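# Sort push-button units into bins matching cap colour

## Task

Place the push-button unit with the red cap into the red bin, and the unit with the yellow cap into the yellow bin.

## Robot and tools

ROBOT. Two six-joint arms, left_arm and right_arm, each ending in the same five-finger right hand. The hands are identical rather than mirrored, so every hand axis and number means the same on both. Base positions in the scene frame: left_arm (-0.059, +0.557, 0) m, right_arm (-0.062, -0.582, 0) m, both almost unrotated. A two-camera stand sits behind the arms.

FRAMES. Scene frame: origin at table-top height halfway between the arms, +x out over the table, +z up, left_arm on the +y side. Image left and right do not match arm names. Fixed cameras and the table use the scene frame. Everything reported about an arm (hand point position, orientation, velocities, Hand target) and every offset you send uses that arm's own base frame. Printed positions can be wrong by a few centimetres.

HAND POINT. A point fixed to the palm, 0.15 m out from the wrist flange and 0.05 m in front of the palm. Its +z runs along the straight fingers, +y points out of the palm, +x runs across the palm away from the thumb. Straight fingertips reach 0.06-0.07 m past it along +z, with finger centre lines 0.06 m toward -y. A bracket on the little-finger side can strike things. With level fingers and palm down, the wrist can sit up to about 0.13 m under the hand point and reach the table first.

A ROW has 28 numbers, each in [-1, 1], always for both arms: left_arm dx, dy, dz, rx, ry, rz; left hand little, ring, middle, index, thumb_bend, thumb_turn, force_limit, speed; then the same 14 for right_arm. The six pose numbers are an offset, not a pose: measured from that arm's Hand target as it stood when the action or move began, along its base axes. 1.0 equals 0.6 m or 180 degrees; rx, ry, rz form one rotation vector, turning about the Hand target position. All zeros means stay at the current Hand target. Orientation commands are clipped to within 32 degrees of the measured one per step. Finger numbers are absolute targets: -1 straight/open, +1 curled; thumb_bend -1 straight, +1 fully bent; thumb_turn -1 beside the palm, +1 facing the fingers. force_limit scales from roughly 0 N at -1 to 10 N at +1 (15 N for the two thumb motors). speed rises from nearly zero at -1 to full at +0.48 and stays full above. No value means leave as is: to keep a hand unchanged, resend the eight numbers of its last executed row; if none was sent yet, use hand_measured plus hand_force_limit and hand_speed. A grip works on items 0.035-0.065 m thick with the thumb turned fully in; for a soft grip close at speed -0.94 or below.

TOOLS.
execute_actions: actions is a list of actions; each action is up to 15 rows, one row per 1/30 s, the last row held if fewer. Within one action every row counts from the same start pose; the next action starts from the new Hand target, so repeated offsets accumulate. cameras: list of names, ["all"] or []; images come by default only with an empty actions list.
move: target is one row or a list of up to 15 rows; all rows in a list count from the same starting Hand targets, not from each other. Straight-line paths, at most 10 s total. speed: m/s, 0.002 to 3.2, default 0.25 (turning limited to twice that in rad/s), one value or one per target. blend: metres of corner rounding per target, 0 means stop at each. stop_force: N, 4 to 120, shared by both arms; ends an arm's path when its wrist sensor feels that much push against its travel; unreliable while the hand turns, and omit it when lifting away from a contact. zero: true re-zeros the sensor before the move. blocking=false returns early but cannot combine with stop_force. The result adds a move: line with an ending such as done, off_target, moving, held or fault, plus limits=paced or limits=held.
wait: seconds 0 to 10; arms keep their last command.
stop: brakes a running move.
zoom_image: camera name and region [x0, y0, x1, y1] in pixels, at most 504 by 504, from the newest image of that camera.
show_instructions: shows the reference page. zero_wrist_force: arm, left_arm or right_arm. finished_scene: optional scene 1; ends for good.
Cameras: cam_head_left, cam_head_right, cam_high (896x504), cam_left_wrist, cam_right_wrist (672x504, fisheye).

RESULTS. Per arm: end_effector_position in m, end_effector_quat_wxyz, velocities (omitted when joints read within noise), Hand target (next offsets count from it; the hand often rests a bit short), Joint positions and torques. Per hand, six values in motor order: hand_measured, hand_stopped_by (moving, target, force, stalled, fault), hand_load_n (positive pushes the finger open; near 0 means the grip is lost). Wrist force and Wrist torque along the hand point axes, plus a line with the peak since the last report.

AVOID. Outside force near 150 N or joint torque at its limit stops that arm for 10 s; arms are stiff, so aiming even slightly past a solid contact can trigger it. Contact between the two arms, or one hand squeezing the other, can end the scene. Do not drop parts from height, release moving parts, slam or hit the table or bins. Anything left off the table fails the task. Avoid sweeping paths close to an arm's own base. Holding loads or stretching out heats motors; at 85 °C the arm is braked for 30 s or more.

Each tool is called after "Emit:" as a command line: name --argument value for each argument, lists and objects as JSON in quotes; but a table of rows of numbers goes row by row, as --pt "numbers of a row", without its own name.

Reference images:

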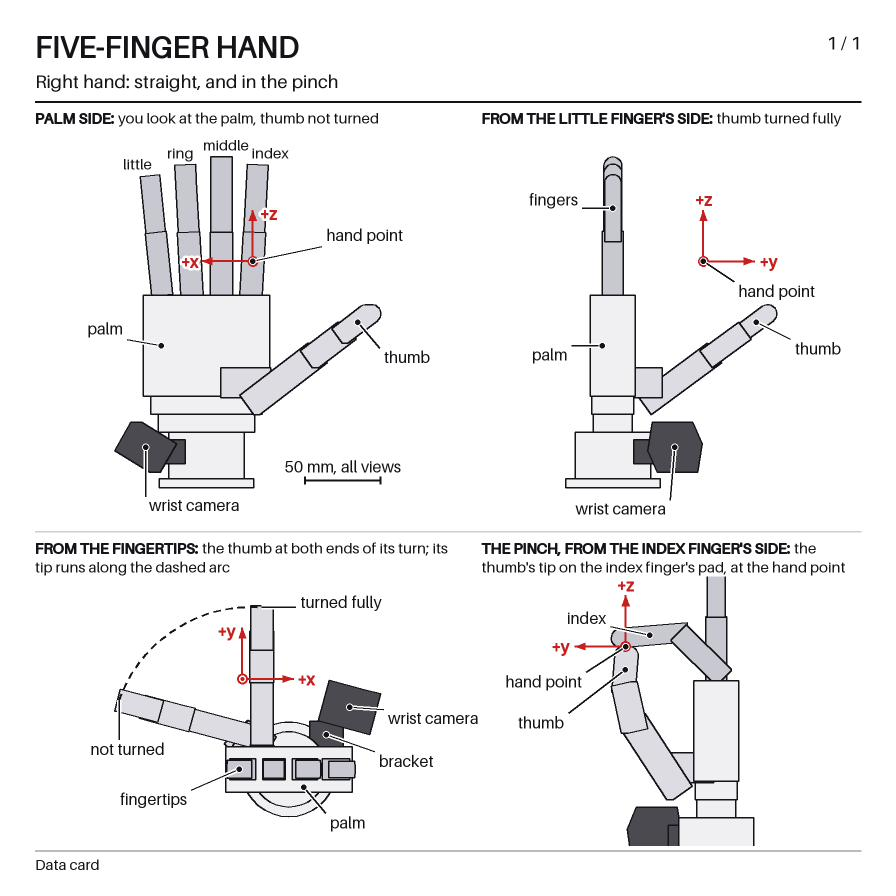

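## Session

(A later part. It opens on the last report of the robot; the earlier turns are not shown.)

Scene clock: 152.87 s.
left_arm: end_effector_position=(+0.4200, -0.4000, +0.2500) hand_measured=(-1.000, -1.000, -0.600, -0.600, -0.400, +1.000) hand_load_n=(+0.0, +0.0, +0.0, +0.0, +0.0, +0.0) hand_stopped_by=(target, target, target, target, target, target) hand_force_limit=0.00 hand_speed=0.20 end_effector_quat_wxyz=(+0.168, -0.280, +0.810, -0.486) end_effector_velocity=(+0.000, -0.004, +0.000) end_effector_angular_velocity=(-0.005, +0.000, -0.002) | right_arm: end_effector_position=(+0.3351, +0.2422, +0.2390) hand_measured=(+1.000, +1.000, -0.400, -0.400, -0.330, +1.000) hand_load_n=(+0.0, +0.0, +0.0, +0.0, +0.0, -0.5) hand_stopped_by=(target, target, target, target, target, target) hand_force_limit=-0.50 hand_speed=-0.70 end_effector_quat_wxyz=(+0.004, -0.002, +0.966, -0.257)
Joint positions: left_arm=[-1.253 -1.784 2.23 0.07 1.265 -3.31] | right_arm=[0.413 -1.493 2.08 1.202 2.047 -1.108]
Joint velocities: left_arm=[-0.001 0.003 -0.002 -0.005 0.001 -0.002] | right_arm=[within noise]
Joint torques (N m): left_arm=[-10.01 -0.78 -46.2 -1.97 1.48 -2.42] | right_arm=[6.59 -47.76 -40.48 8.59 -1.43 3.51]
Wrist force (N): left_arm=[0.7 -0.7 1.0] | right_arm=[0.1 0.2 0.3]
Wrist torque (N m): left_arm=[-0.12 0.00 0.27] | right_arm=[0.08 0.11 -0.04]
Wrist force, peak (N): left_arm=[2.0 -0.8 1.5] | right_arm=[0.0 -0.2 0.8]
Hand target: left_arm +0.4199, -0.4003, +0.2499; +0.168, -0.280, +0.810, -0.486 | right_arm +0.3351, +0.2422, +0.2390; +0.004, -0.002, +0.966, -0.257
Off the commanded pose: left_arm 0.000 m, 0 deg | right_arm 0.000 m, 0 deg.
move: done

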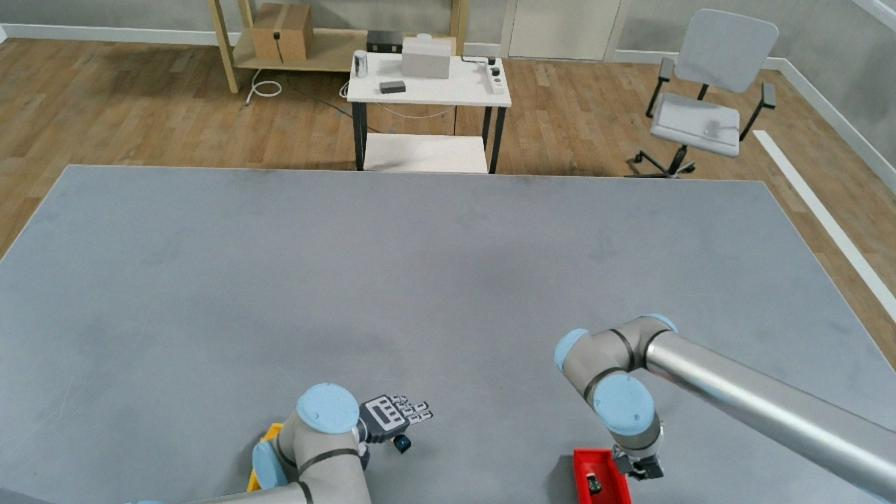

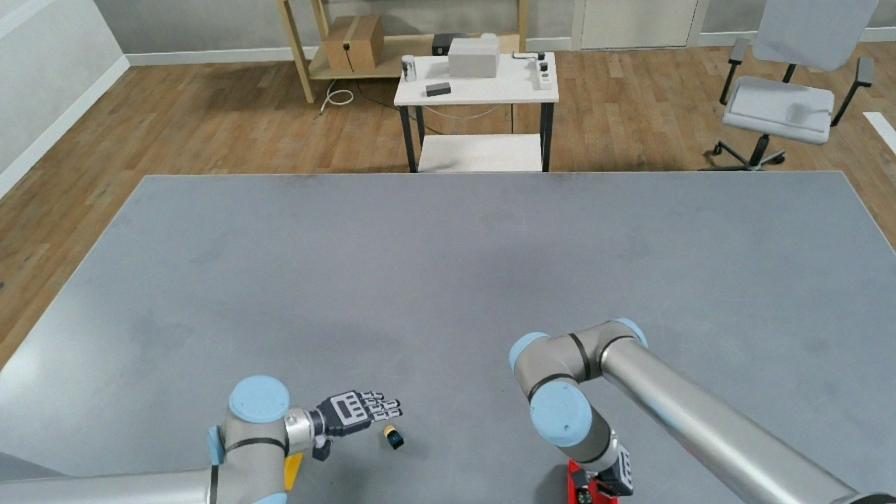

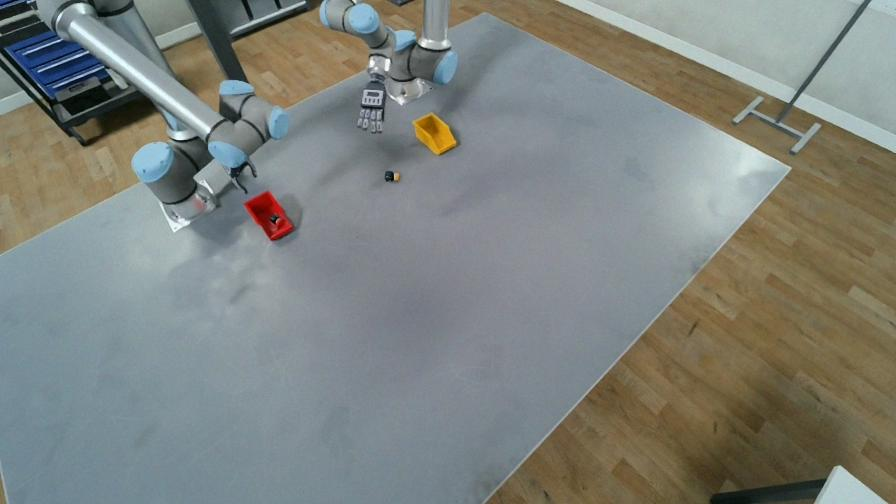

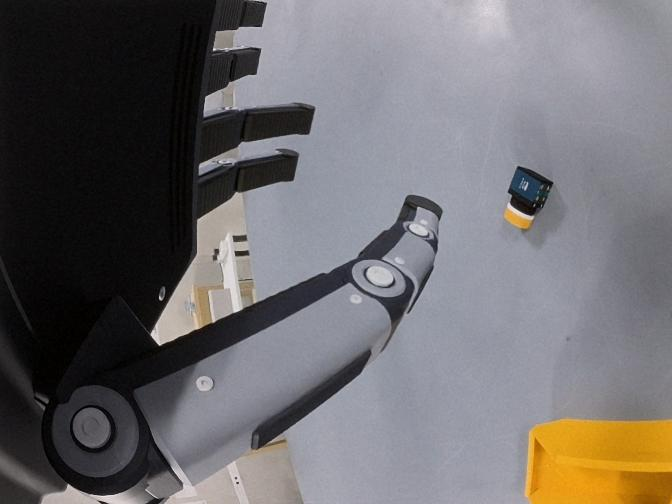

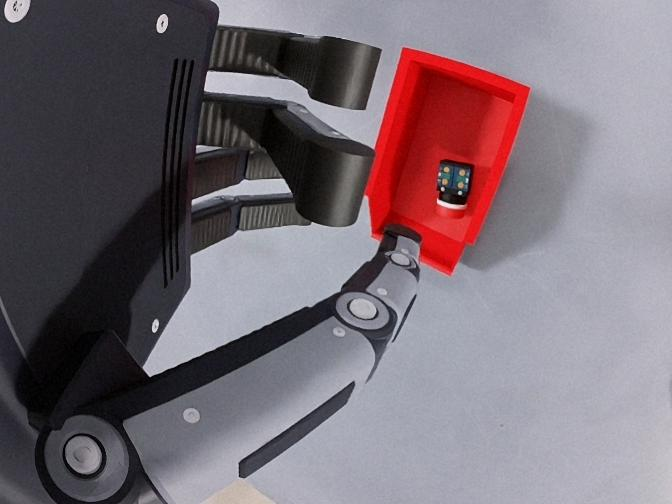

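Emit:
move --target '[0.0467,-0.053,-0.2,0,0,0,-1,-1,-0.6,-0.6,-0.4,1,0,0.2,0,0,0,0,0,0,1,1,-0.4,-0.4,-0.33,1,-0.5,-0.7]' --speed 0.3 --cameras '["cam_left_wrist"]'

Emit:
zoom_image --camera "cam_left_wrist" --region '[440, 120, 600, 280]'

Scene clock: 157.17 s.
left_arm: end_effector_position=(+0.4479, -0.4320, +0.1301) hand_measured=(-1.000, -1.000, -0.600, -0.600, -0.400, +1.000) hand_load_n=(+0.0, +0.0, +0.0, +0.0, +0.0, +0.0) hand_stopped_by=(target, target, target, target, target, target) hand_force_limit=0.00 hand_speed=0.20 end_effector_quat_wxyz=(+0.168, -0.280, +0.811, -0.486) | right_arm: end_effector_position=(+0.3351, +0.2422, +0.2390) hand_measured=(+1.000, +1.000, -0.400, -0.400, -0.330, +1.000) hand_load_n=(+0.0, +0.0, +0.0, +0.0, +0.0, +0.0) hand_stopped_by=(target, target, target, target, target, target) hand_force_limit=-0.50 hand_speed=-0.70 end_effector_quat_wxyz=(+0.004, -0.002, +0.966, -0.257)
Joint positions: left_arm=[-1.208 -1.562 2.289 -0.218 1.305 -3.287] | right_arm=[0.413 -1.493 2.08 1.202 2.047 -1.108]
Joint torques (N m): left_arm=[7.89 -16.72 -41.79 -2.83 1.19 2.41] | right_arm=[7.24 -45.16 -41.01 8.54 -1.73 3.47]
Wrist force (N): left_arm=[0.5 -0.3 0.6] | right_arm=[0.1 -0.2 0.3]
Wrist torque (N m): left_arm=[-0.02 0.06 0.19] | right_arm=[0.00 0.12 -0.05]
Wrist force, peak (N): left_arm=[0.7 -2.0 0.4] | right_arm=[0.3 0.1 0.7]
Hand target: left_arm +0.4480, -0.4321, +0.1299; +0.168, -0.280, +0.810, -0.486 | right_arm +0.3351, +0.2422, +0.2390; +0.004, -0.002, +0.966, -0.257
Off the commanded pose: left_arm 0.000 m, 0 deg | right_arm 0.000 m, 0 deg.
move: done
Images, in order (width x height): cam_left_wrist 672x504.

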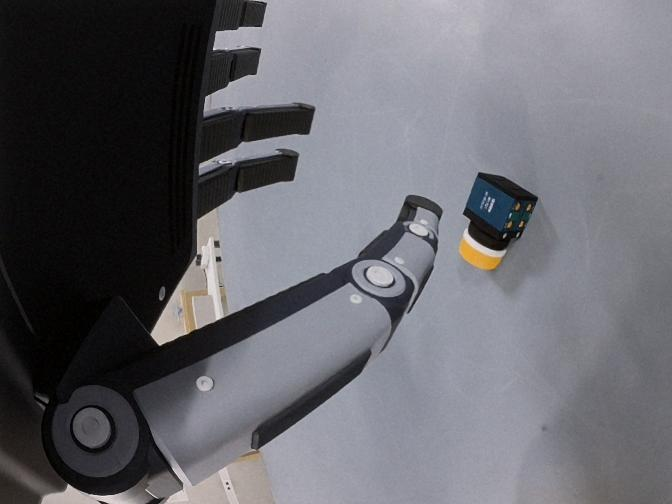

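Scaled by 3.150 from the camera's 672x504 image, which has a finer 960x720 frame.

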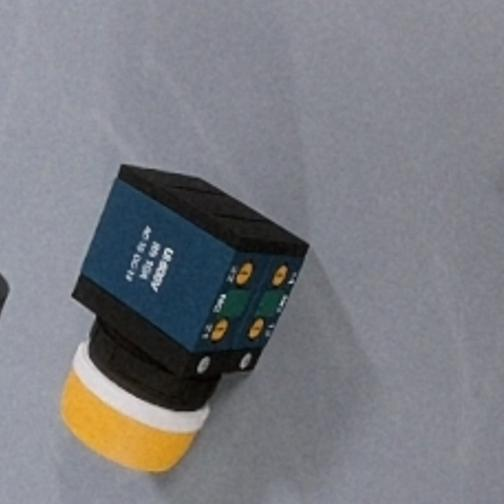

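Emit:
move --target '[0.0003,0.0095,-0.125,0,0,0.011,-1,-1,-0.6,-0.6,-0.4,1,0,0.2,0,0,0,0,0,0,1,1,-0.4,-0.4,-0.33,1,-0.5,-0.7]' --speed 0.15 --cameras '["cam_left_wrist"]'

Emit:
zoom_image --camera "cam_left_wrist" --region '[260, 120, 500, 300]'

Scene clock: 162.30 s.
left_arm: end_effector_position=(+0.4481, -0.4264, +0.0550) hand_measured=(-1.000, -1.000, -0.600, -0.600, -0.400, +1.000) hand_load_n=(+0.0, +0.0, +0.0, +0.0, +0.0, +0.5) hand_stopped_by=(target, target, target, target, target, target) hand_force_limit=0.00 hand_speed=0.20 end_effector_quat_wxyz=(+0.177, -0.294, +0.806, -0.483) | right_arm: end_effector_position=(+0.3351, +0.2422, +0.2390) hand_measured=(+1.000, +1.000, -0.400, -0.400, -0.330, +1.000) hand_load_n=(+0.0, +0.0, +0.0, +0.0, +0.0, +0.0) hand_stopped_by=(target, target, target, target, target, target) hand_force_limit=-0.50 hand_speed=-0.70 end_effector_quat_wxyz=(+0.004, -0.002, +0.966, -0.257)
Joint positions: left_arm=[-1.219 -1.444 2.352 -0.392 1.265 -3.31] | right_arm=[0.413 -1.493 2.08 1.202 2.047 -1.108]
Joint torques (N m): left_arm=[-9.83 -22.14 -16.51 -2.27 -2.33 -2.5] | right_arm=[6.46 -47.53 -39.18 8.33 -2.02 3.41]
Wrist force (N): left_arm=[0.3 0.0 0.9] | right_arm=[-0.1 0.0 0.4]
Wrist torque (N m): left_arm=[0.01 0.05 0.40] | right_arm=[0.04 0.15 -0.05]
Wrist force, peak (N): left_arm=[0.6 -1.6 0.6] | right_arm=[0.5 0.0 0.6]
Hand target: left_arm +0.4481, -0.4264, +0.0549; +0.177, -0.294, +0.806, -0.483 | right_arm +0.3351, +0.2422, +0.2390; +0.004, -0.002, +0.966, -0.257
Off the commanded pose: left_arm 0.000 m, 0 deg | right_arm 0.000 m, 0 deg.
move: done
Images, in order (width x height): cam_left_wrist 672x504.

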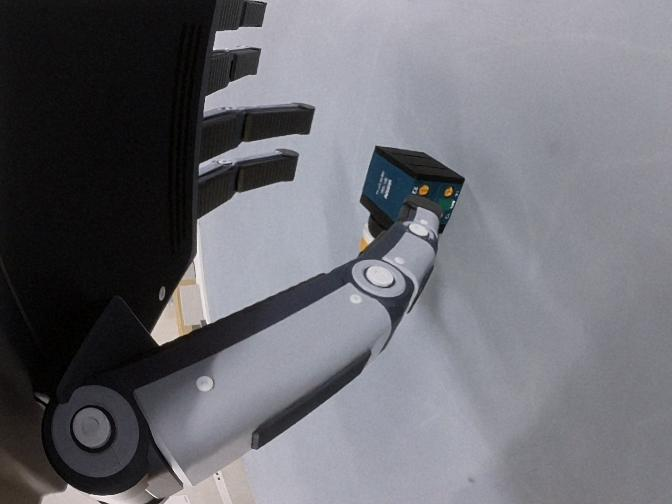

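Scaled by 2.100 from the camera's 672x504 image, which has a finer 960x720 frame.

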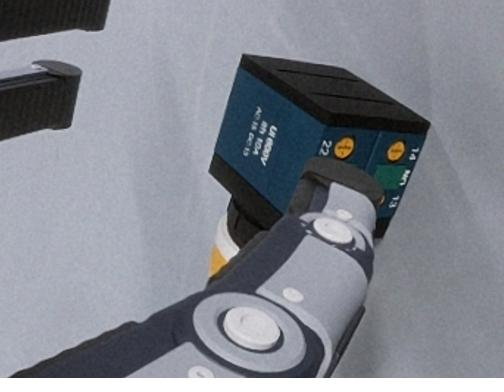

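Emit:
move --target '[0.0062,-0.0023,-0.055,0,0,-0.006,-1,-1,-0.6,-0.6,-0.4,1,0,0.2,0,0,0,0,0,0,1,1,-0.4,-0.4,-0.33,1,-0.5,-0.7]' --speed 0.05 --stop_force 5 --cameras '["cam_left_wrist"]'

Scene clock: 167.10 s.
left_arm: end_effector_position=(+0.4519, -0.4278, +0.0219) hand_measured=(-1.000, -1.000, -0.600, -0.600, -0.400, +1.000) hand_load_n=(+0.0, -0.5, +0.5, +0.0, +0.0, +0.0) hand_stopped_by=(target, target, target, target, target, target) hand_force_limit=0.00 hand_speed=0.20 end_effector_quat_wxyz=(+0.172, -0.286, +0.808, -0.485) | right_arm: end_effector_position=(+0.3351, +0.2422, +0.2390) hand_measured=(+1.000, +1.000, -0.400, -0.400, -0.330, +1.000) hand_load_n=(+0.0, +0.0, +0.0, +0.0, +0.0, +0.0) hand_stopped_by=(target, target, target, target, target, target) hand_force_limit=-0.50 hand_speed=-0.70 end_effector_quat_wxyz=(+0.004, -0.002, +0.966, -0.257)
Joint positions: left_arm=[-1.202 -1.378 2.365 -0.476 1.296 -3.291] | right_arm=[0.413 -1.493 2.08 1.202 2.047 -1.108]
Joint torques (N m): left_arm=[9.35 -24 -13.43 -2.25 1.39 2.19] | right_arm=[4.28 -47.83 -40.16 8.19 -1.69 3.51]
Wrist force (N): left_arm=[0.6 0.2 1.0] | right_arm=[0.2 0.1 0.7]
Wrist torque (N m): left_arm=[0.03 -0.01 0.24] | right_arm=[0.04 0.07 -0.03]
Wrist force, peak (N): left_arm=[0.2 -0.1 1.5] | right_arm=[0.2 -0.2 0.7]
Hand target: left_arm +0.4519, -0.4278, +0.0219; +0.172, -0.286, +0.808, -0.485 | right_arm +0.3351, +0.2422, +0.2390; +0.004, -0.002, +0.966, -0.257
Off the commanded pose: left_arm 0.000 m, 0 deg | right_arm 0.000 m, 0 deg.
move: done
Images, in order (width x height): cam_left_wrist 672x504.

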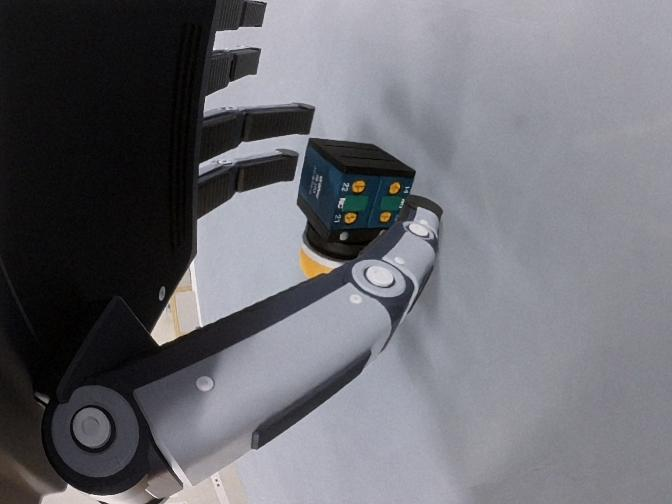

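Emit:
execute_actions --actions '[[[0,0,0,0,0,0,-1,-1,0.3,0.3,0.1,1,-0.5,-0.9,0,0,0,0,0,0,1,1,-0.4,-0.4,-0.33,1,-0.5,-0.7]]]'

Emit:
wait --seconds 1 --cameras '["cam_left_wrist"]'

Scene clock: 169.87 s.
left_arm: end_effector_position=(+0.4519, -0.4278, +0.0219) hand_measured=(-1.000, -1.000, -0.172, -0.172, -0.176, +1.000) hand_load_n=(+0.0, +0.0, +3.5, +2.5, +4.0, -0.5) hand_stopped_by=(target, target, force, force, force, target) hand_force_limit=-0.50 hand_speed=-0.90 end_effector_quat_wxyz=(+0.172, -0.286, +0.808, -0.485) | right_arm: end_effector_position=(+0.3351, +0.2422, +0.2390) hand_measured=(+1.000, +1.000, -0.400, -0.400, -0.330, +1.000) hand_load_n=(+0.0, +0.0, +0.0, +0.0, +0.0, +0.0) hand_stopped_by=(target, target, target, target, target, target) hand_force_limit=-0.50 hand_speed=-0.70 end_effector_quat_wxyz=(+0.004, -0.002, +0.966, -0.257)
Joint positions: left_arm=[-1.202 -1.378 2.365 -0.476 1.296 -3.291] | right_arm=[0.413 -1.493 2.08 1.202 2.047 -1.108]
Joint torques (N m): left_arm=[8.22 -24.07 -13.73 -1.75 1.4 2.07] | right_arm=[5.41 -45.4 -39.91 8.62 -1.6 3.88]
Wrist force (N): left_arm=[0.4 -0.4 0.4] | right_arm=[0.2 0.0 0.5]
Wrist torque (N m): left_arm=[0.01 0.02 0.22] | right_arm=[0.03 0.09 -0.04]
Wrist force, peak (N): left_arm=[0.9 0.1 1.3] | right_arm=[0.1 -0.1 0.7]
Hand target: left_arm +0.4519, -0.4278, +0.0219; +0.172, -0.286, +0.808, -0.485 | right_arm +0.3351, +0.2422, +0.2390; +0.004, -0.002, +0.966, -0.257
Off the commanded pose: left_arm 0.000 m, 0 deg | right_arm 0.000 m, 0 deg.

Scene clock: 170.87 s.
left_arm: end_effector_position=(+0.4519, -0.4278, +0.0219) hand_measured=(-1.000, -1.000, -0.172, -0.172, -0.176, +1.000) hand_load_n=(+0.0, +0.0, +3.5, +2.5, +3.5, -0.5) hand_stopped_by=(target, target, force, force, force, target) hand_force_limit=-0.50 hand_speed=-0.90 end_effector_quat_wxyz=(+0.172, -0.286, +0.808, -0.485) | right_arm: end_effector_position=(+0.3351, +0.2422, +0.2390) hand_measured=(+1.000, +1.000, -0.400, -0.400, -0.330, +1.000) hand_load_n=(+0.0, +0.0, +0.5, +0.0, +0.0, +0.0) hand_stopped_by=(target, target, target, target, target, target) hand_force_limit=-0.50 hand_speed=-0.70 end_effector_quat_wxyz=(+0.004, -0.002, +0.966, -0.257)
Joint positions: left_arm=[-1.202 -1.378 2.365 -0.476 1.296 -3.291] | right_arm=[0.413 -1.493 2.08 1.202 2.047 -1.108]
Joint torques (N m): left_arm=[7.45 -24.75 -14.73 -0.58 1.25 2] | right_arm=[4.76 -47.68 -40.17 8.38 -1.7 3.43]
Wrist force (N): left_arm=[0.4 -0.3 0.5] | right_arm=[0.2 0.0 0.5]
Wrist torque (N m): left_arm=[0.01 0.02 0.23] | right_arm=[0.02 0.09 -0.04]
Wrist force, peak (N): left_arm=[0.8 -0.6 0.8] | right_arm=[0.2 0.2 0.7]
Hand target: left_arm +0.4519, -0.4278, +0.0219; +0.172, -0.286, +0.808, -0.485 | right_arm +0.3351, +0.2422, +0.2390; +0.004, -0.002, +0.966, -0.257
Off the commanded pose: left_arm 0.000 m, 0 deg | right_arm 0.000 m, 0 deg.
wait: 1.00 s; at rest by 0.17 s
Images, in order (width x height): cam_left_wrist 672x504.

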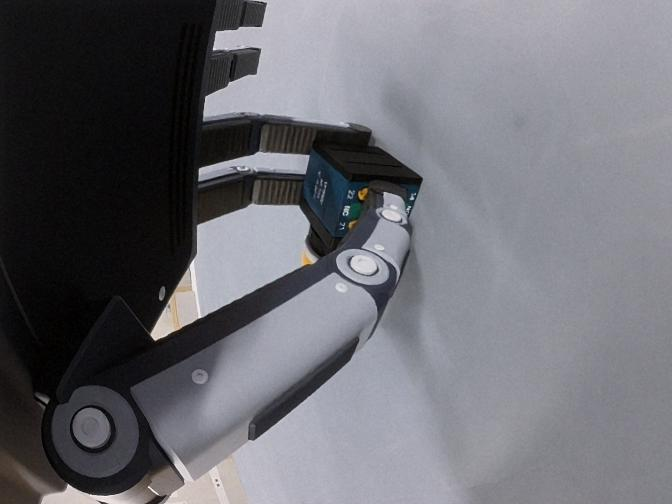

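Emit:
execute_actions --actions '[[[0,0,0,0,0,0,-1,-1,0.35,0.35,0.15,1,-0.15,-0.9,0,0,0,0,0,0,1,1,-0.4,-0.4,-0.33,1,-0.5,-0.7]]]'

Emit:
move --target '[0,0,0.15,0,0,0,-1,-1,0.35,0.35,0.15,1,-0.15,-0.9,0,0,0,0,0,0,1,1,-0.4,-0.4,-0.33,1,-0.5,-0.7]' --speed 0.1 --cameras '["cam_left_wrist"]'

Scene clock: 176.03 s.
left_arm: end_effector_position=(+0.4519, -0.4278, +0.0219) hand_measured=(-1.000, -1.000, -0.166, -0.166, -0.176, +1.000) hand_load_n=(+0.0, +0.0, +7.0, +5.5, +6.0, -0.5) hand_stopped_by=(target, target, force, force, force, target) hand_force_limit=-0.15 hand_speed=-0.90 end_effector_quat_wxyz=(+0.172, -0.286, +0.808, -0.485) | right_arm: end_effector_position=(+0.3351, +0.2422, +0.2390) hand_measured=(+1.000, +1.000, -0.400, -0.400, -0.330, +1.000) hand_load_n=(+0.0, +0.0, +0.0, +0.0, +0.0, +0.0) hand_stopped_by=(target, target, target, target, target, target) hand_force_limit=-0.50 hand_speed=-0.70 end_effector_quat_wxyz=(+0.004, -0.002, +0.966, -0.257)
Joint positions: left_arm=[-1.202 -1.378 2.365 -0.476 1.296 -3.291] | right_arm=[0.413 -1.493 2.08 1.202 2.047 -1.108]
Joint torques (N m): left_arm=[5.82 -22.91 -16.46 1.83 0.9 1.89] | right_arm=[3.56 -44.65 -39.91 8.82 -1.99 3.44]
Wrist force (N): left_arm=[0.4 -2.0 -0.1] | right_arm=[-0.1 -0.1 0.3]
Wrist torque (N m): left_arm=[0.06 0.01 0.23] | right_arm=[0.03 0.13 -0.05]
Wrist force, peak (N): left_arm=[0.7 -2.4 -0.5] | right_arm=[-0.1 0.4 0.6]
Hand target: left_arm +0.4519, -0.4278, +0.0219; +0.172, -0.286, +0.808, -0.485 | right_arm +0.3351, +0.2422, +0.2390; +0.004, -0.002, +0.966, -0.257
Off the commanded pose: left_arm 0.000 m, 0 deg | right_arm 0.000 m, 0 deg.

Scene clock: 177.53 s.
left_arm: end_effector_position=(+0.4519, -0.4278, +0.1118) hand_measured=(-1.000, -1.000, -0.166, -0.166, -0.176, +1.000) hand_load_n=(+0.0, +0.0, +6.5, +5.0, +7.0, -1.0) hand_stopped_by=(target, target, force, force, force, target) hand_force_limit=-0.15 hand_speed=-0.90 end_effector_quat_wxyz=(+0.172, -0.286, +0.808, -0.485) | right_arm: end_effector_position=(+0.3351, +0.2422, +0.2390) hand_measured=(+1.000, +1.000, -0.400, -0.400, -0.330, +1.000) hand_load_n=(+0.0, +0.0, +0.0, +0.0, +0.0, +0.0) hand_stopped_by=(target, target, target, target, target, target) hand_force_limit=-0.50 hand_speed=-0.70 end_effector_quat_wxyz=(+0.004, -0.002, +0.966, -0.257)
Joint positions: left_arm=[-1.202 -1.535 2.305 -0.26 1.296 -3.291] | right_arm=[0.413 -1.493 2.08 1.202 2.047 -1.108]
Joint torques (N m): left_arm=[-10.29 -58.93 -40.11 1.96 -2.4 -2.54] | right_arm=[6.33 -47.41 -40.39 8.13 -1.27 3.71]
Wrist force (N): left_arm=[0.5 -0.2 1.2] | right_arm=[0.2 0.2 0.5]
Wrist torque (N m): left_arm=[-0.14 0.02 0.19] | right_arm=[0.05 0.09 -0.03]
Wrist force, peak (N): left_arm=[1.1 -2.1 0.9] | right_arm=[0.2 0.1 0.6]
Hand target: left_arm +0.4519, -0.4278, +0.1119; +0.172, -0.286, +0.808, -0.485 | right_arm +0.3351, +0.2422, +0.2390; +0.004, -0.002, +0.966, -0.257
Off the commanded pose: left_arm 0.000 m, 0 deg | right_arm 0.000 m, 0 deg.
move: done
Images, in order (width x height): cam_left_wrist 672x504.

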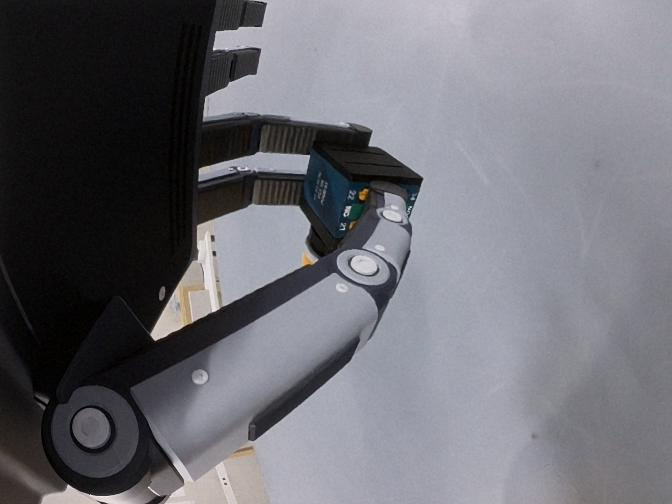

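Emit:
move --target '[-0.0865,0.6463,0.28,0.1708,0.0603,-0.2104,-1,-1,0.35,0.35,0.15,1,-0.15,-0.9,0,0,0,0,0,0,1,1,-0.4,-0.4,-0.33,1,-0.5,-0.7]' --speed 0.3 --cameras '["all"]'

Emit:
zoom_image --camera "cam_high" --region '[360, 60, 500, 180]'

Scene clock: 180.67 s.
left_arm: end_effector_position=(+0.4000, -0.0401, +0.2799) hand_measured=(-1.000, -1.000, -0.166, -0.166, -0.176, +1.000) hand_load_n=(+0.0, +0.0, +7.0, +5.0, +6.5, -0.5) hand_stopped_by=(target, target, force, force, force, target) hand_force_limit=-0.15 hand_speed=-0.90 end_effector_quat_wxyz=(+0.001, +0.000, +0.966, -0.258) | right_arm: end_effector_position=(+0.3351, +0.2422, +0.2390) hand_measured=(+1.000, +1.000, -0.400, -0.400, -0.330, +1.000) hand_load_n=(+0.0, +0.0, +0.0, -0.5, -0.5, +0.0) hand_stopped_by=(target, target, target, target, target, target) hand_force_limit=-0.50 hand_speed=-0.70 end_effector_quat_wxyz=(+0.004, -0.002, +0.966, -0.257)
Joint positions: left_arm=[-0.377 -1.705 2.103 0.962 2.053 -2.001] | right_arm=[0.413 -1.493 2.08 1.202 2.047 -1.108]
Joint torques (N m): left_arm=[7.46 -8.17 -45.25 5.57 2.46 1.83] | right_arm=[7.27 -48.62 -38.98 8.67 -1.3 3.37]
Wrist force (N): left_arm=[0.5 -0.1 0.0] | right_arm=[0.1 -0.1 0.4]
Wrist torque (N m): left_arm=[-0.03 0.05 0.20] | right_arm=[0.02 0.11 -0.04]
Wrist force, peak (N): left_arm=[0.9 0.2 2.6] | right_arm=[0.3 -0.1 0.6]
Hand target: left_arm +0.4000, -0.0400, +0.2799; +0.001, +0.000, +0.966, -0.258 | right_arm +0.3351, +0.2422, +0.2390; +0.004, -0.002, +0.966, -0.257
Off the commanded pose: left_arm 0.000 m, 0 deg | right_arm 0.000 m, 0 deg.
move: done

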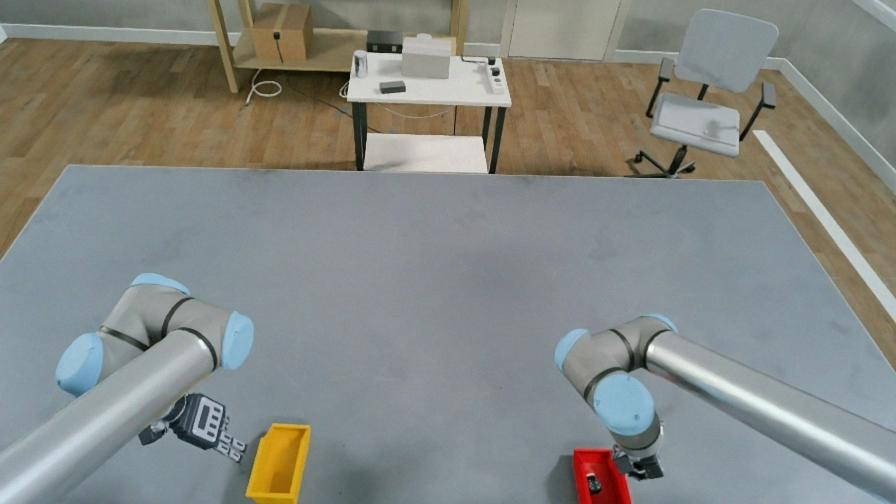

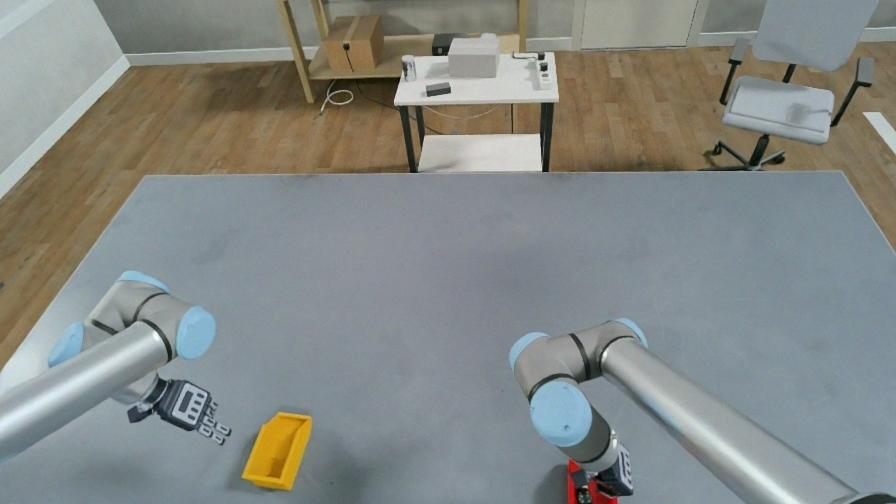

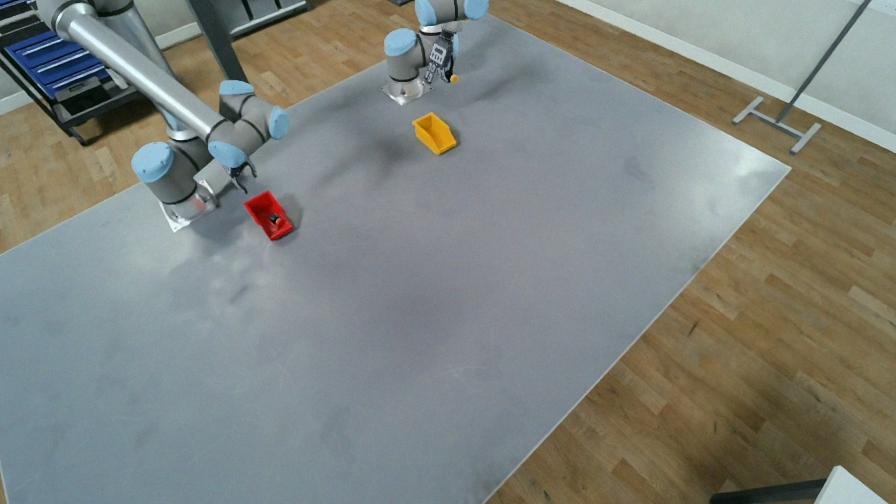

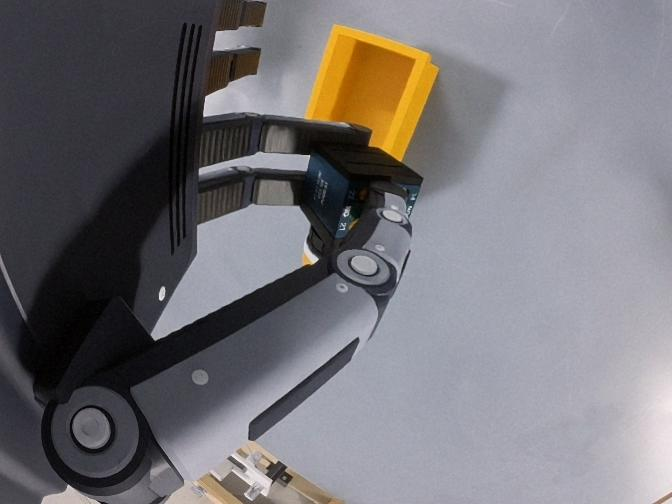

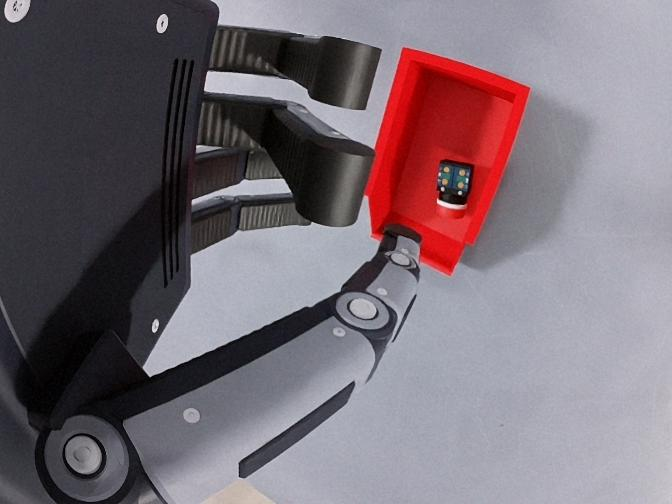

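Scaled by 3.600 from the camera's 896x504 image, which has a finer 1280x720 frame.

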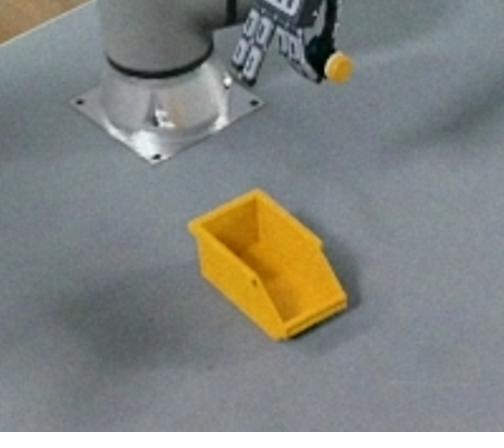

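Emit:
move --target '[0.038,-0.155,-0.2167,0,0,0,1,1,0.35,0.35,0.15,1,-0.15,-0.5,0,0,0,0,0,0,1,1,-0.4,-0.4,-0.33,1,-0.5,-0.7]' --speed 0.2 --stop_force 8 --cameras '["cam_high","cam_left_wrist","cam_head_left"]'

Emit:
zoom_image --camera "cam_high" --region '[360, 60, 500, 180]'

Scene clock: 185.93 s.
left_arm: end_effector_position=(+0.4228, -0.1330, +0.1499) hand_measured=(+1.000, +1.000, -0.166, -0.166, -0.176, +1.000) hand_load_n=(+0.0, +0.0, +7.0, +5.0, +6.5, -1.0) hand_stopped_by=(target, target, force, force, force, target) hand_force_limit=-0.15 hand_speed=-0.50 end_effector_quat_wxyz=(+0.001, +0.000, +0.966, -0.258) | right_arm: end_effector_position=(+0.3351, +0.2422, +0.2390) hand_measured=(+1.000, +1.000, -0.400, -0.400, -0.330, +1.000) hand_load_n=(+0.0, +0.0, +0.0, +0.0, +0.0, +0.0) hand_stopped_by=(target, target, target, target, target, target) hand_force_limit=-0.50 hand_speed=-0.70 end_effector_quat_wxyz=(+0.004, -0.002, +0.966, -0.257)
Joint positions: left_arm=[-0.588 -1.55 2.198 0.611 1.998 -2.228] | right_arm=[0.413 -1.493 2.08 1.202 2.047 -1.108]
Joint torques (N m): left_arm=[-8.56 -16.6 -21.3 0.95 -1.15 -2.71] | right_arm=[6.63 -46.72 -39.67 8.37 -1.51 3.47]
Wrist force (N): left_arm=[0.9 0.6 0.3] | right_arm=[-0.1 -0.1 0.2]
Wrist torque (N m): left_arm=[0.09 0.02 0.33] | right_arm=[0.04 0.15 -0.06]
Wrist force, peak (N): left_arm=[1.1 0.2 1.7] | right_arm=[0.1 -0.1 0.7]
Hand target: left_arm +0.4228, -0.1330, +0.1499; +0.001, +0.000, +0.966, -0.258 | right_arm +0.3351, +0.2422, +0.2390; +0.004, -0.002, +0.966, -0.257
Off the commanded pose: left_arm 0.000 m, 0 deg | right_arm 0.000 m, 0 deg.
move: done
Images, in order (width x height): cam_head_left 896x504, cam_high 896x504, cam_left_wrist 672x504.

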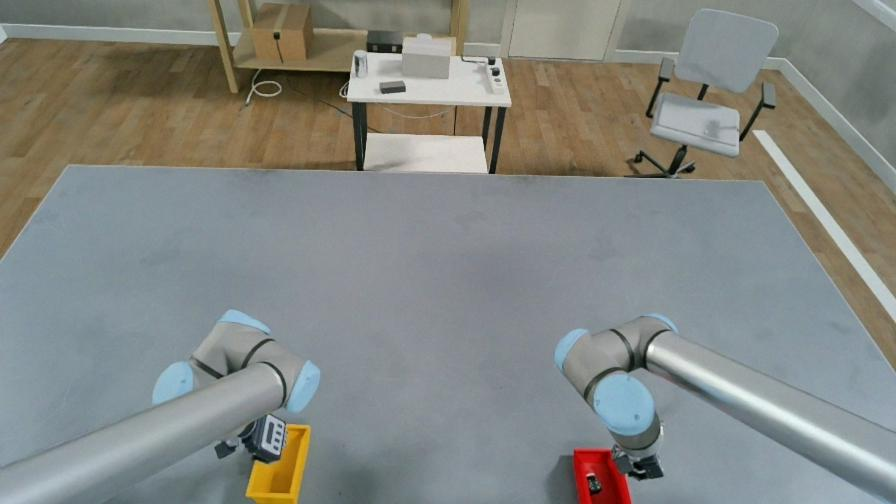

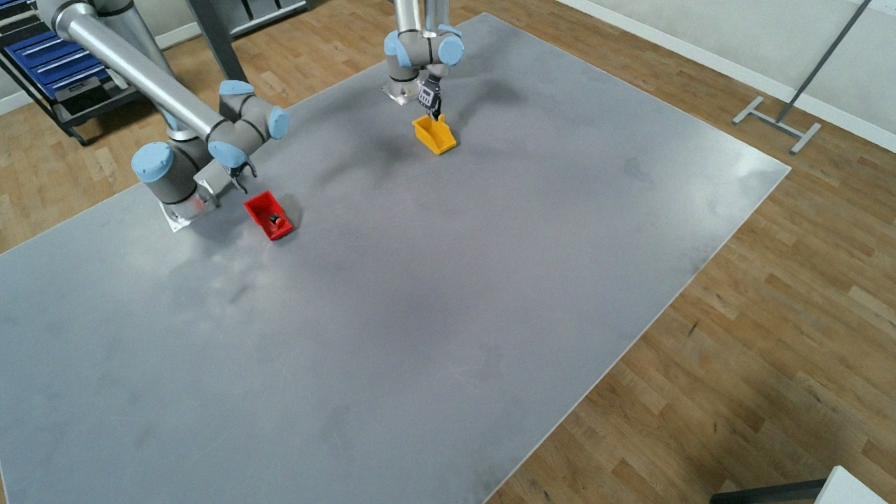

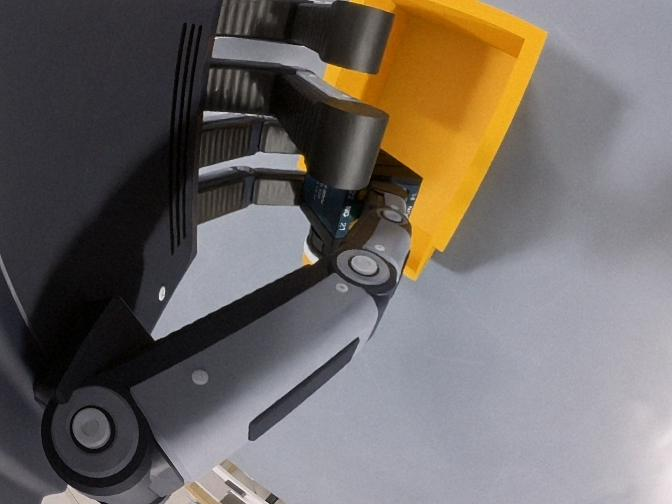

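Scaled by 3.600 from the camera's 896x504 image, which has a finer 1280x720 frame.

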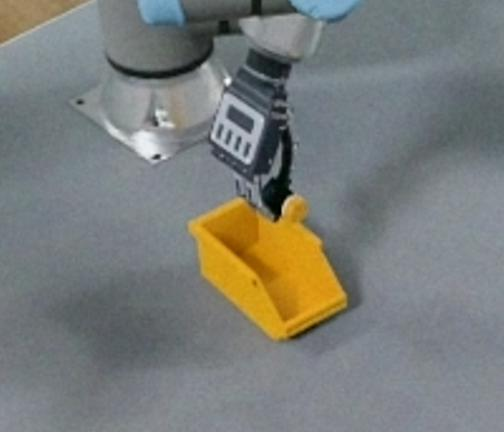

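Emit:
move --target '[0,-0.0067,-0.17,0,0,0,1,1,0.35,0.35,0.15,1,-0.15,-0.5,0,0,0,0,0,0,1,1,-0.4,-0.4,-0.33,1,-0.5,-0.7]' --speed 0.06 --stop_force 5 --cameras '["cam_high","cam_left_wrist"]'

Emit:
zoom_image --camera "cam_high" --region '[390, 90, 480, 170]'

Scene clock: 191.03 s.
left_arm: end_effector_position=(+0.4228, -0.1370, +0.0479) hand_measured=(+1.000, +1.000, -0.166, -0.166, -0.176, +1.000) hand_load_n=(+0.0, +0.0, +7.0, +5.5, +7.0, -1.0) hand_stopped_by=(target, target, force, force, force, target) hand_force_limit=-0.15 hand_speed=-0.50 end_effector_quat_wxyz=(+0.001, +0.000, +0.966, -0.258) | right_arm: end_effector_position=(+0.3351, +0.2422, +0.2390) hand_measured=(+1.000, +1.000, -0.400, -0.400, -0.330, +1.000) hand_load_n=(+0.0, +0.0, +0.0, +0.0, +0.0, +0.0) hand_stopped_by=(target, target, target, target, target, target) hand_force_limit=-0.50 hand_speed=-0.70 end_effector_quat_wxyz=(+0.004, -0.002, +0.966, -0.257)
Joint positions: left_arm=[-0.598 -1.403 2.277 0.382 1.995 -2.238] | right_arm=[0.413 -1.493 2.08 1.202 2.047 -1.108]
Joint torques (N m): left_arm=[-9.6 -22.27 -14.34 1.14 -1.19 -2.61] | right_arm=[5.9 -47.26 -40.7 8.42 -1.7 4.14]
Wrist force (N): left_arm=[1.1 0.3 0.5] | right_arm=[0.1 0.1 0.3]
Wrist torque (N m): left_arm=[0.01 -0.09 0.39] | right_arm=[0.05 0.11 -0.04]
Wrist force, peak (N): left_arm=[1.0 0.0 1.2] | right_arm=[0.3 -0.4 0.5]
Hand target: left_arm +0.4228, -0.1370, +0.0479; +0.001, +0.000, +0.966, -0.258 | right_arm +0.3351, +0.2422, +0.2390; +0.004, -0.002, +0.966, -0.257
Off the commanded pose: left_arm 0.000 m, 0 deg | right_arm 0.000 m, 0 deg.
move: done
Images, in order (width x height): cam_high 896x504, cam_left_wrist 672x504.

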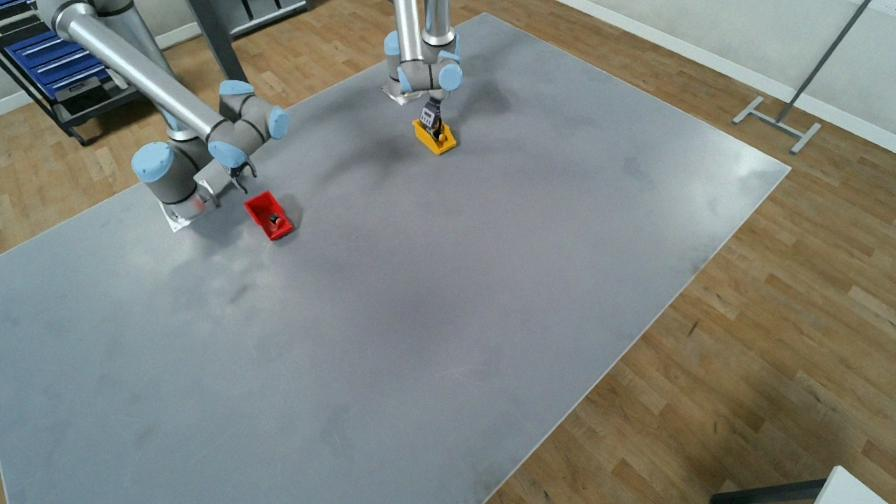

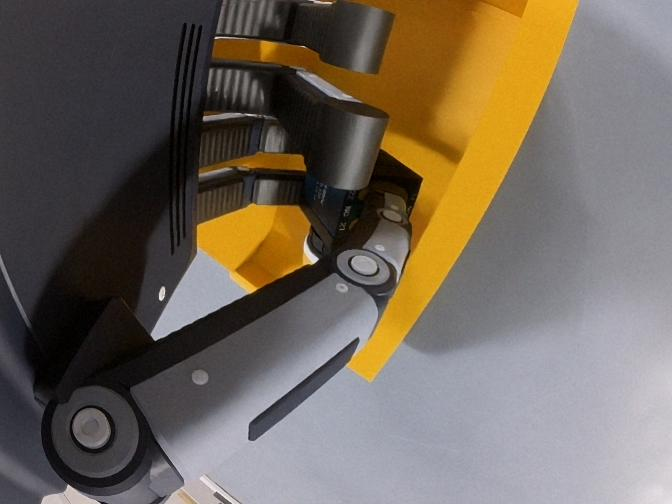

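Scaled by 5.600 from the camera's 896x504 image, which has a finer 1280x720 frame.

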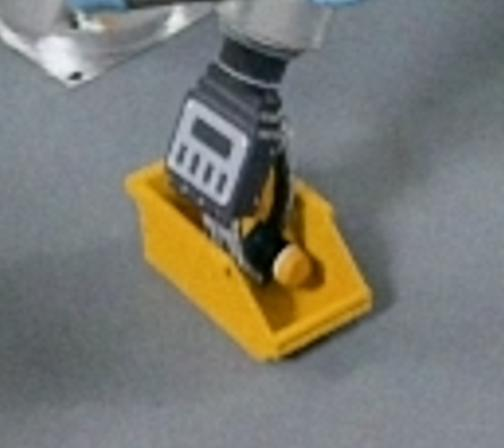

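Emit:
move --target '[0,0,-0.01,0,0,0,1,1,0.35,0.35,0.15,1,-0.15,-0.5,0,0,0,0,0,0,1,1,-0.4,-0.4,-0.33,1,-0.5,-0.7]' --speed 0.04 --stop_force 5

Emit:
execute_actions --actions '[[[0,0,0,0,0,0,1,1,-0.3,-0.3,-0.27,1,-0.15,-0.8,0,0,0,0,0,0,1,1,-0.4,-0.4,-0.33,1,-0.5,-0.7]],[[0,0,0,0,0,0,1,1,-0.3,-0.3,-0.27,1,-0.15,-0.8,0,0,0,0,0,0,1,1,-0.4,-0.4,-0.33,1,-0.5,-0.7]]]' --cameras '["cam_high","cam_left_wrist"]'

Emit:
zoom_image --camera "cam_high" --region '[390, 90, 480, 170]'

Scene clock: 199.50 s.
left_arm: end_effector_position=(+0.4228, -0.1370, +0.0419) hand_measured=(+1.000, +1.000, -0.166, -0.166, -0.176, +1.000) hand_load_n=(+0.0, +0.0, +7.0, +5.0, +6.5, -0.5) hand_stopped_by=(target, target, force, force, force, target) hand_force_limit=-0.15 hand_speed=-0.50 end_effector_quat_wxyz=(+0.001, +0.000, +0.966, -0.258) | right_arm: end_effector_position=(+0.3351, +0.2422, +0.2390) hand_measured=(+1.000, +1.000, -0.400, -0.400, -0.330, +1.000) hand_load_n=(+0.0, +0.0, +0.0, +0.0, +0.0, +0.0) hand_stopped_by=(target, target, target, target, target, target) hand_force_limit=-0.50 hand_speed=-0.70 end_effector_quat_wxyz=(+0.004, -0.002, +0.966, -0.257)
Joint positions: left_arm=[-0.598 -1.393 2.281 0.368 1.995 -2.238] | right_arm=[0.413 -1.493 2.08 1.202 2.047 -1.108]
Joint torques (N m): left_arm=[-10.73 -22.76 -14.65 0.84 -0.89 -2.28] | right_arm=[6.99 -44.52 -41.21 8.54 -1.51 4.05]
Wrist force (N): left_arm=[0.7 -0.2 1.0] | right_arm=[0.2 0.2 0.3]
Wrist torque (N m): left_arm=[-0.08 -0.06 0.36] | right_arm=[0.07 0.09 -0.02]
Wrist force, peak (N): left_arm=[1.2 0.3 0.8] | right_arm=[0.3 0.1 0.8]
Hand target: left_arm +0.4228, -0.1370, +0.0419; +0.001, +0.000, +0.966, -0.258 | right_arm +0.3351, +0.2422, +0.2390; +0.004, -0.002, +0.966, -0.257
Off the commanded pose: left_arm 0.000 m, 0 deg | right_arm 0.000 m, 0 deg.
move: done

Scene clock: 200.70 s.
left_arm: end_effector_position=(+0.4228, -0.1370, +0.0419) hand_measured=(+1.000, +1.000, -0.298, -0.300, -0.268, +1.000) hand_load_n=(+0.5, +0.0, -6.0, +0.0, -2.5, -1.0) hand_stopped_by=(target, target, target, target, target, target) hand_force_limit=-0.15 hand_speed=-0.80 end_effector_quat_wxyz=(+0.001, +0.000, +0.966, -0.258) | right_arm: end_effector_position=(+0.3351, +0.2422, +0.2390) hand_measured=(+1.000, +1.000, -0.400, -0.400, -0.330, +1.000) hand_load_n=(+0.0, +0.5, +0.0, +0.0, +0.0, +0.0) hand_stopped_by=(target, target, target, target, target, target) hand_force_limit=-0.50 hand_speed=-0.70 end_effector_quat_wxyz=(+0.004, -0.002, +0.966, -0.257)
Joint positions: left_arm=[-0.598 -1.393 2.281 0.368 1.995 -2.238] | right_arm=[0.413 -1.493 2.08 1.202 2.047 -1.108]
Joint torques (N m): left_arm=[-10.07 -23.51 -15.08 1.5 -0.57 -2.31] | right_arm=[5.82 -45.18 -40.37 8.02 -1.67 3.36]
Wrist force (N): left_arm=[0.9 -3.2 -3.4] | right_arm=[0.2 0.0 0.4]
Wrist torque (N m): left_arm=[-0.09 -0.02 0.33] | right_arm=[0.04 0.09 -0.03]
Wrist force, peak (N): left_arm=[1.0 -3.3 -3.4] | right_arm=[0.1 0.0 0.7]
Hand target: left_arm +0.4228, -0.1370, +0.0419; +0.001, +0.000, +0.966, -0.258 | right_arm +0.3351, +0.2422, +0.2390; +0.004, -0.002, +0.966, -0.257
Off the commanded pose: left_arm 0.000 m, 0 deg | right_arm 0.000 m, 0 deg.
Images, in order (width x height): cam_high 896x504, cam_left_wrist 672x504.

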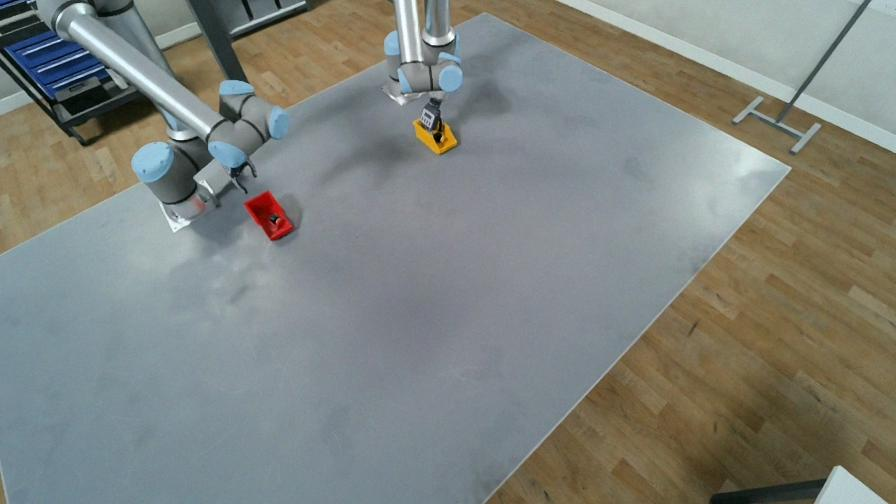

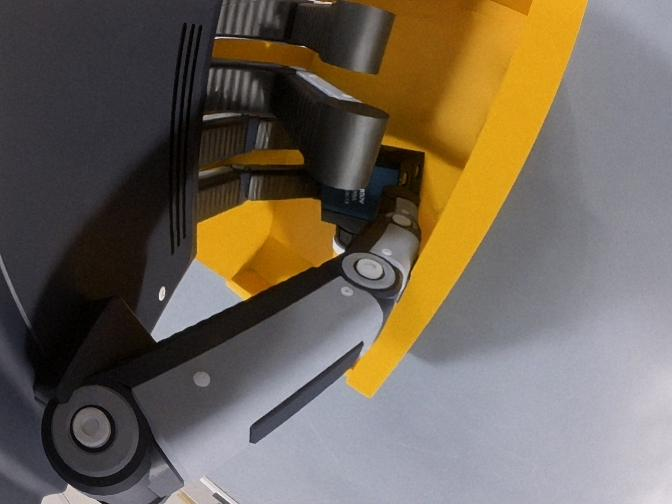

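Scaled by 5.600 from the camera's 896x504 image, which has a finer 1280x720 frame.

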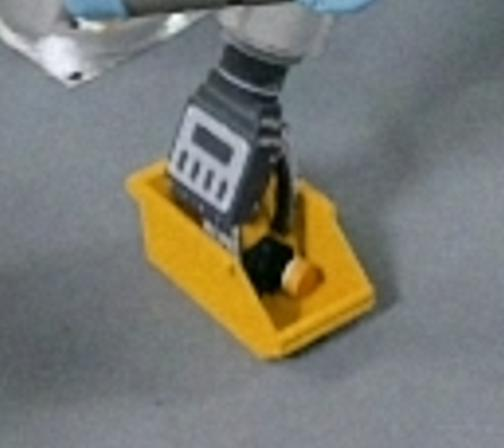

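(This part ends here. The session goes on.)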